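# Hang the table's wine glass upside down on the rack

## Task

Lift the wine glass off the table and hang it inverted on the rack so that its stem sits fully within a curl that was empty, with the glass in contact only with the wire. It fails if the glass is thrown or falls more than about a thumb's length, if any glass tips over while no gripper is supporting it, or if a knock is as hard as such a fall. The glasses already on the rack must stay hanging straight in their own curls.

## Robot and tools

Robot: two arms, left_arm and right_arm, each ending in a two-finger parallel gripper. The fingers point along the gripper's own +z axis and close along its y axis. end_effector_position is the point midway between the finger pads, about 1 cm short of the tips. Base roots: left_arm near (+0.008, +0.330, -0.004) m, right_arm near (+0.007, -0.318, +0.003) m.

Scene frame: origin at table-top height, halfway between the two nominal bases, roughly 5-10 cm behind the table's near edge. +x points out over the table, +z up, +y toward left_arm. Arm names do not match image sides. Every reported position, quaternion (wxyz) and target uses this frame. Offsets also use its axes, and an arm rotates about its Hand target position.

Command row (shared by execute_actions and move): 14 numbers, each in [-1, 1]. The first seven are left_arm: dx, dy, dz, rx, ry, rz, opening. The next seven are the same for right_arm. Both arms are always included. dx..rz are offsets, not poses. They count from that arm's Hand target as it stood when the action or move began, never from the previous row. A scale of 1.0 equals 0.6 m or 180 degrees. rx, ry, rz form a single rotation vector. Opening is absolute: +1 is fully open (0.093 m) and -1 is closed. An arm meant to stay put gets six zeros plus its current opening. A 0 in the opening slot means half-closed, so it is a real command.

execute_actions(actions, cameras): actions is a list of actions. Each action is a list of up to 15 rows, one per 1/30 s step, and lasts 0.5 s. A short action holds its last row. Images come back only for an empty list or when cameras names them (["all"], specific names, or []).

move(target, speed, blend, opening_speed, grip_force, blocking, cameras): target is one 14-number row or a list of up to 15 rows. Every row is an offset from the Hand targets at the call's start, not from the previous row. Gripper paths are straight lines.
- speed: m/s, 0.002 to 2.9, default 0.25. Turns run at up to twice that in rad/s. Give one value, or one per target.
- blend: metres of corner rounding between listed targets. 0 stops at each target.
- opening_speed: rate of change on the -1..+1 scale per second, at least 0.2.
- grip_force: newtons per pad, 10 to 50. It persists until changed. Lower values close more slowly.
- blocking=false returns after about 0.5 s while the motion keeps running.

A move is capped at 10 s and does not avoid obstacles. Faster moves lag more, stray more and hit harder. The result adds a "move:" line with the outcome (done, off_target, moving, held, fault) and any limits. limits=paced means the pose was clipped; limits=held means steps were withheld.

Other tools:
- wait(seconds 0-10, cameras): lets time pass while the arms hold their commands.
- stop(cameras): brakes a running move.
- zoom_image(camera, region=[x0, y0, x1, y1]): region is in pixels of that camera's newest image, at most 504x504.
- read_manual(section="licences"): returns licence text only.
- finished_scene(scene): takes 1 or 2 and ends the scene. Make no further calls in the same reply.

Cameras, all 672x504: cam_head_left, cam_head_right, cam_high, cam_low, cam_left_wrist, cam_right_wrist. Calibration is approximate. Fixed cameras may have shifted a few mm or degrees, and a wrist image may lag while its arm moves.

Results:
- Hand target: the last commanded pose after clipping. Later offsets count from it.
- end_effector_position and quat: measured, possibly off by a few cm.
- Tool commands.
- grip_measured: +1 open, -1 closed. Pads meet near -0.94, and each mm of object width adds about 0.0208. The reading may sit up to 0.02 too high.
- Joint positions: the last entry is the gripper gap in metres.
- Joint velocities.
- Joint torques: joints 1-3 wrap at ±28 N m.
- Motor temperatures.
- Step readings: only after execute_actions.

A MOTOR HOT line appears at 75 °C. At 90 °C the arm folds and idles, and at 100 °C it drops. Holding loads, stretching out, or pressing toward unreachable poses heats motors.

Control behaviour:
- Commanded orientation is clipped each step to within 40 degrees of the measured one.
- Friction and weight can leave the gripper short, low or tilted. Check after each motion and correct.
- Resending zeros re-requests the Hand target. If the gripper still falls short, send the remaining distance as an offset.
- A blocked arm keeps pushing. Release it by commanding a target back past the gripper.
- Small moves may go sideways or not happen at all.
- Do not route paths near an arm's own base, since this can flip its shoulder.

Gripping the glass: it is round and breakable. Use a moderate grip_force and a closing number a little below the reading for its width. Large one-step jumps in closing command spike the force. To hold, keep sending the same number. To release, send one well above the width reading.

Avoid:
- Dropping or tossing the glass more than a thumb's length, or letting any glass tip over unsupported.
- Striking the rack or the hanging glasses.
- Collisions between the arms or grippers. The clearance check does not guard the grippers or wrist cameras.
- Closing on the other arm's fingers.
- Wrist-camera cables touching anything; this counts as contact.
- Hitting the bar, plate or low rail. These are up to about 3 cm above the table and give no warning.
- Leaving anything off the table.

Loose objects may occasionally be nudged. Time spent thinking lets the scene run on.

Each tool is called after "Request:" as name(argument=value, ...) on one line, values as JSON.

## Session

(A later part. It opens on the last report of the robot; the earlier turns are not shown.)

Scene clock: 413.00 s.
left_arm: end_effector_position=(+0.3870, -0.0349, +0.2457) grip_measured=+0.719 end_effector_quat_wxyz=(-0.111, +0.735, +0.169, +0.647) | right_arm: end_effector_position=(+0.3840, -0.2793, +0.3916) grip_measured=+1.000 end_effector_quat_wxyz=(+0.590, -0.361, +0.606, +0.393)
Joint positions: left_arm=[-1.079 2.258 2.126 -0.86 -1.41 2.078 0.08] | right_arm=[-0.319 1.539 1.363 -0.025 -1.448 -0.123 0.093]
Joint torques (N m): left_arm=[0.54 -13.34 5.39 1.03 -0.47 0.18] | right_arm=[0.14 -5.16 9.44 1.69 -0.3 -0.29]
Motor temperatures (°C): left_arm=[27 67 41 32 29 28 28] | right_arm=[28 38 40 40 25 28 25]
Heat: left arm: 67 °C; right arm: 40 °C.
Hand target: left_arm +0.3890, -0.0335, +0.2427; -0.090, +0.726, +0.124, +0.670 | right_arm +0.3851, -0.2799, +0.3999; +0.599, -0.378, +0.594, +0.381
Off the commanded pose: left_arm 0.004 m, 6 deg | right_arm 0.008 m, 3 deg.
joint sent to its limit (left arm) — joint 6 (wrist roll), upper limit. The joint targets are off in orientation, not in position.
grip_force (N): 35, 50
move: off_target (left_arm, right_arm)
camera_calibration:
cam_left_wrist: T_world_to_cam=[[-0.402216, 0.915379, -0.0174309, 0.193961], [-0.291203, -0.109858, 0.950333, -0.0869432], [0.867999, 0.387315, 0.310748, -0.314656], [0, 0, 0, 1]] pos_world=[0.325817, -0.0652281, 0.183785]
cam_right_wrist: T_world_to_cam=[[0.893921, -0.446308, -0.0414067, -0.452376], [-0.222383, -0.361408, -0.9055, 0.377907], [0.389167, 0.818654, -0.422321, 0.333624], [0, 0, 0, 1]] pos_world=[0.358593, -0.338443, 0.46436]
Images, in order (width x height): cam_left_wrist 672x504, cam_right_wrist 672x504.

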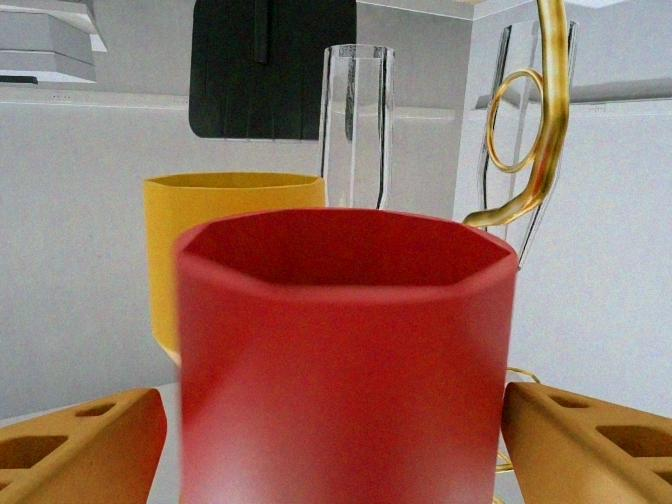

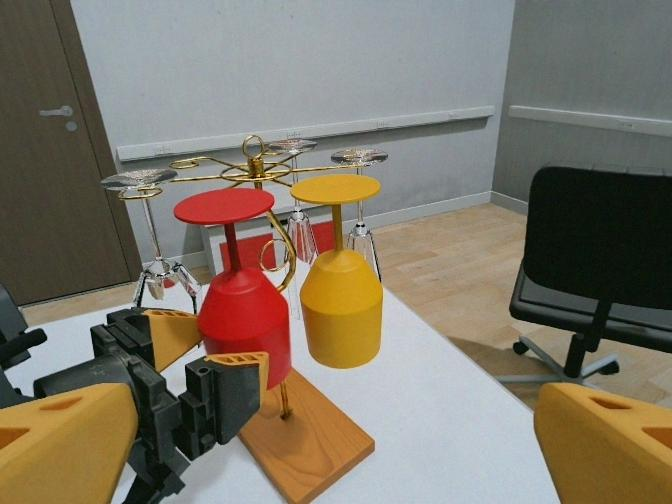

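Request:
move(target=[0,0,0,0,0,0,1,0,0,0,0,0,0,1], speed=0.04, opening_speed=0.3, cameras=["cam_right_wrist","cam_left_wrist","cam_low","cam_high"])

Request:
zoom_image(camera="cam_right_wrist", region=[140, 150, 392, 402])

Request:
zoom_image(camera="cam_low", region=[250, 0, 450, 150])

Request:
zoom_image(camera="cam_high", region=[240, 110, 440, 260])

Scene clock: 419.23 s.
left_arm: end_effector_position=(+0.3870, -0.0350, +0.2456) grip_measured=+1.000 end_effector_quat_wxyz=(-0.111, +0.735, +0.169, +0.647) | right_arm: end_effector_position=(+0.3840, -0.2793, +0.3916) grip_measured=+1.000 end_effector_quat_wxyz=(+0.590, -0.361, +0.606, +0.393)
Joint positions: left_arm=[-1.079 2.258 2.126 -0.86 -1.409 2.078 0.093] | right_arm=[-0.319 1.539 1.363 -0.025 -1.448 -0.123 0.093]
Joint torques (N m): left_arm=[0.55 -13.33 5.38 1.04 -0.52 0.18] | right_arm=[0.06 -5.08 9.4 1.68 -0.31 -0.31]
Motor temperatures (°C): left_arm=[27 66 41 32 29 28 28] | right_arm=[28 38 40 40 25 28 25]
Heat: left arm: 66 °C; right arm: 40 °C.
Hand target: left_arm +0.3890, -0.0335, +0.2426; -0.090, +0.726, +0.124, +0.670 | right_arm +0.3851, -0.2799, +0.3999; +0.599, -0.378, +0.594, +0.381
Off the commanded pose: left_arm 0.004 m, 6 deg | right_arm 0.008 m, 3 deg.
joint sent to its limit (left arm) — joint 6 (wrist roll), upper limit. The joint targets are off in orientation, not in position.
grip_force (N): 35, 50
move: off_target (left_arm, right_arm)
camera_calibration:
cam_left_wrist: T_world_to_cam=[[-0.401928, 0.915505, -0.0174597, 0.193839], [-0.290619, -0.109461, 0.950557, -0.0870816], [0.868328, 0.38713, 0.310059, -0.314531], [0, 0, 0, 1]] pos_world=[0.325718, -0.0652285, 0.183683]
cam_right_wrist: T_world_to_cam=[[0.893921, -0.446308, -0.0414067, -0.452376], [-0.222383, -0.361408, -0.9055, 0.377907], [0.389167, 0.818654, -0.422321, 0.333624], [0, 0, 0, 1]] pos_world=[0.358593, -0.338443, 0.46436]
Images, in order (width x height): cam_high 672x504, cam_low 672x504, cam_left_wrist 672x504, cam_right_wrist 672x504.

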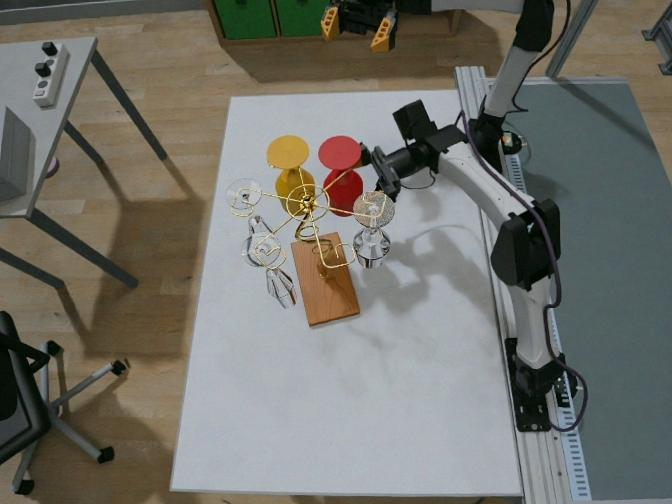

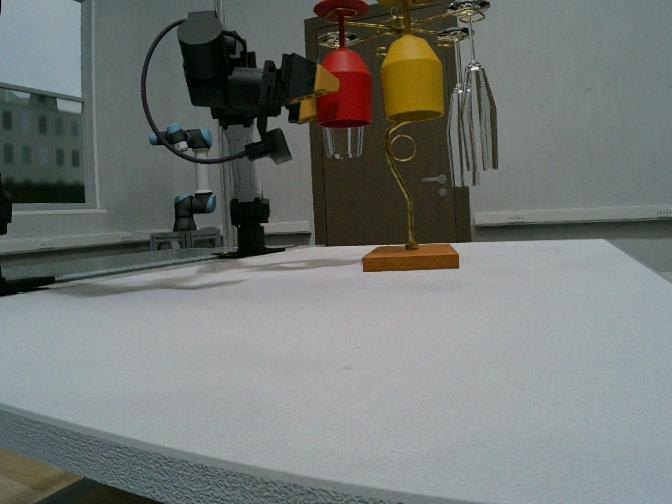

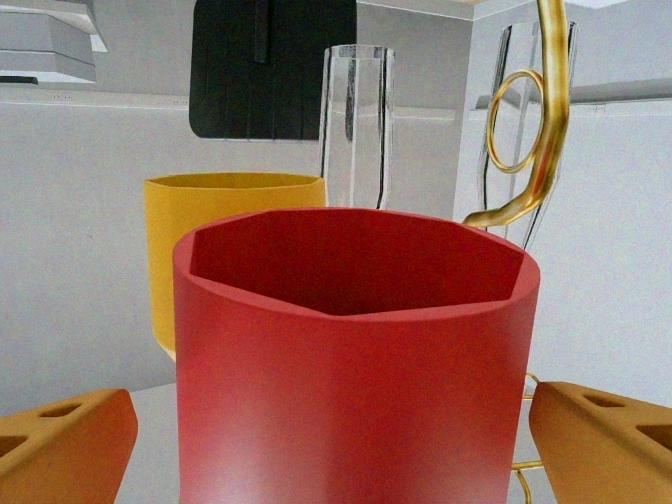

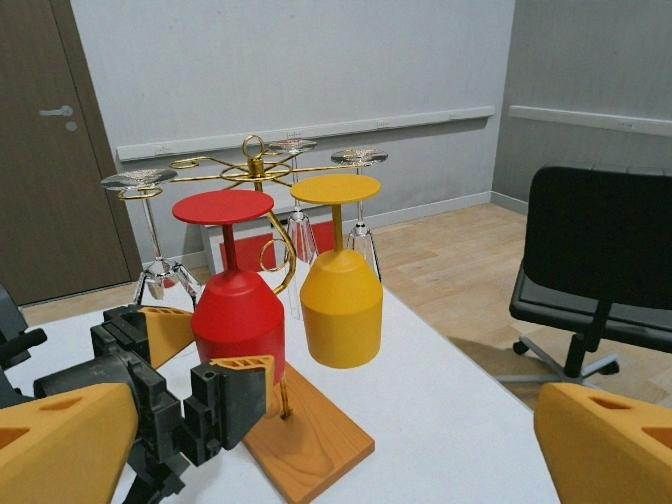

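Scaled by 2.000 from the camera's 672x504 image, which has a finer 960x720 frame.

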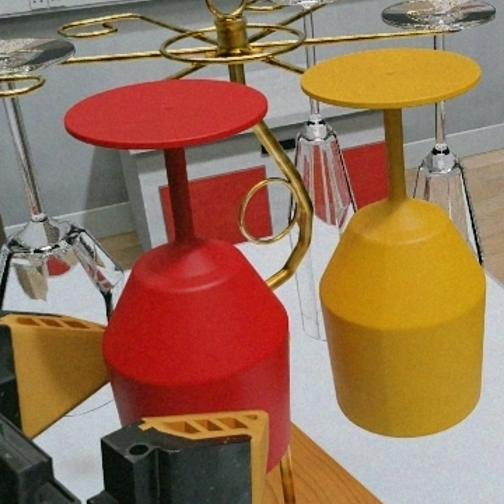

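Scaled by 2.520 from the camera's 672x504 image, which has a finer 960x720 frame.

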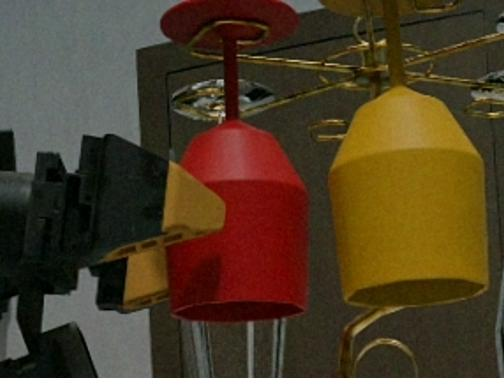

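Scaled by 2.520 from the camera's 672x504 image, which has a finer 960x720 frame.

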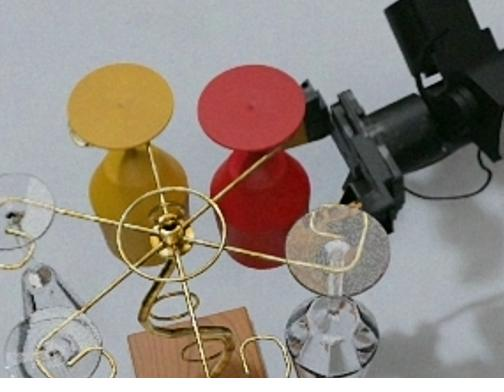

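Request:
move(target=[-0.1667,-0.07,0.022,0,0,0,1,0,0,0,0,0,0,1], speed=0.1, cameras=["cam_right_wrist","cam_low","cam_high"])

Request:
zoom_image(camera="cam_right_wrist", region=[140, 150, 392, 402])

Request:
zoom_image(camera="cam_low", region=[250, 0, 450, 150])

Scene clock: 426.27 s.
left_arm: end_effector_position=(+0.2882, -0.0732, +0.2518) grip_measured=+1.000 end_effector_quat_wxyz=(-0.074, +0.732, +0.102, +0.669) | right_arm: end_effector_position=(+0.3840, -0.2793, +0.3916) grip_measured=+1.000 end_effector_quat_wxyz=(+0.590, -0.361, +0.606, +0.393)
Joint positions: left_arm=[-1.306 2.315 2.26 -1.418 -1.482 1.621 0.093] | right_arm=[-0.319 1.539 1.363 -0.025 -1.448 -0.123 0.093]
Joint torques (N m): left_arm=[0.17 -12.04 7.62 0.32 -0.76 0.08] | right_arm=[0.06 -5.04 9.51 1.68 -0.3 -0.28]
Motor temperatures (°C): left_arm=[27 65 41 32 29 28 27] | right_arm=[28 38 40 40 25 28 25]
Heat: left arm: 65 °C; right arm: 40 °C.
Hand target: left_arm +0.2889, -0.0756, +0.2557; -0.090, +0.726, +0.124, +0.670 | right_arm +0.3851, -0.2799, +0.3999; +0.599, -0.378, +0.594, +0.381
Off the commanded pose: left_arm 0.005 m, 3 deg | right_arm 0.008 m, 3 deg.
grip_force (N): 35, 50
move: off_target (left_arm, right_arm)
camera_calibration:
cam_right_wrist: T_world_to_cam=[[0.893921, -0.446308, -0.0414067, -0.452376], [-0.222383, -0.361408, -0.9055, 0.377907], [0.389167, 0.818654, -0.422321, 0.333624], [0, 0, 0, 1]] pos_world=[0.358593, -0.338443, 0.46436]
Images, in order (width x height): cam_high 672x504, cam_low 672x504, cam_right_wrist 672x504.

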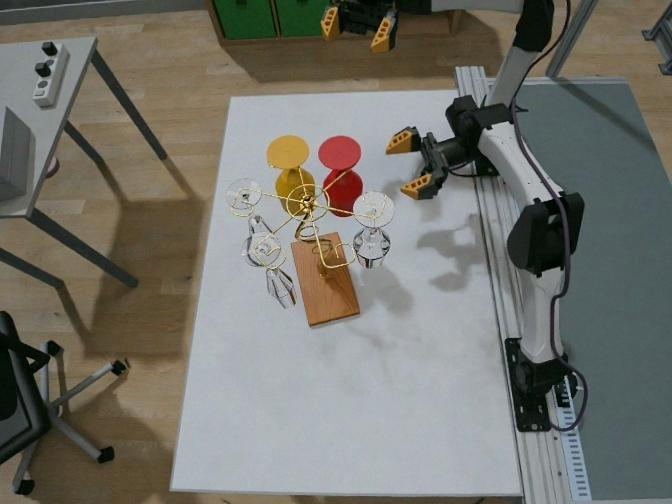

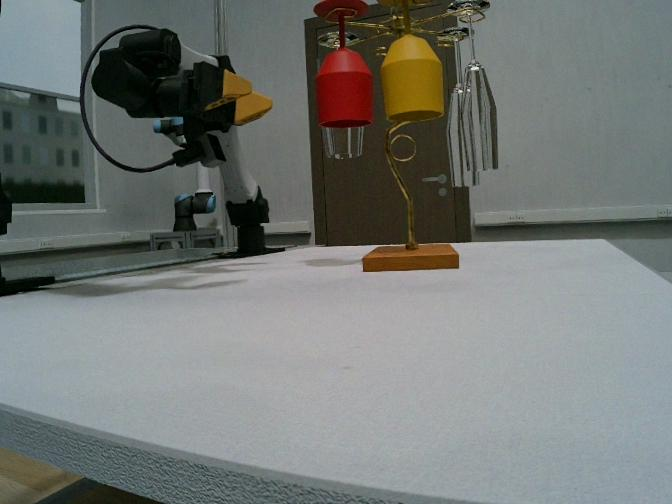

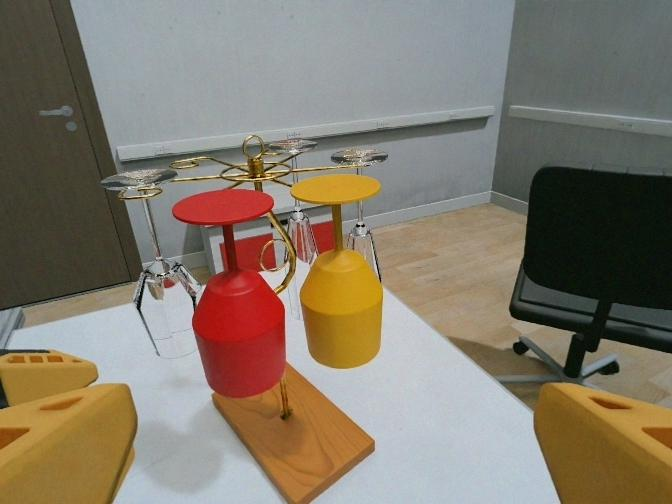

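Scaled by 2.000 from the camera's 672x504 image, which has a finer 960x720 frame.

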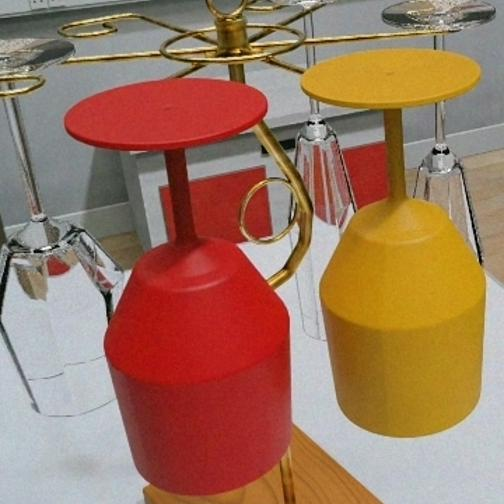

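Scaled by 2.520 from the camera's 672x504 image, which has a finer 960x720 frame.

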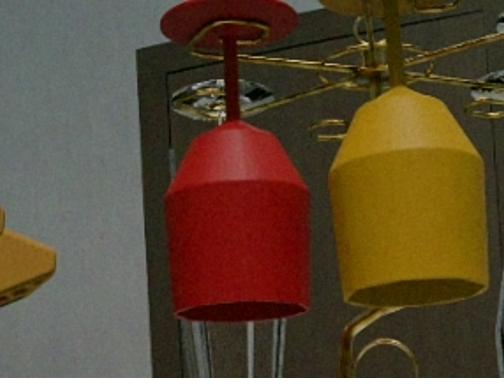

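Hanging freely, clear of neighbours.

Request:
finished_scene(scene=2)

The scene is finished: the task was done.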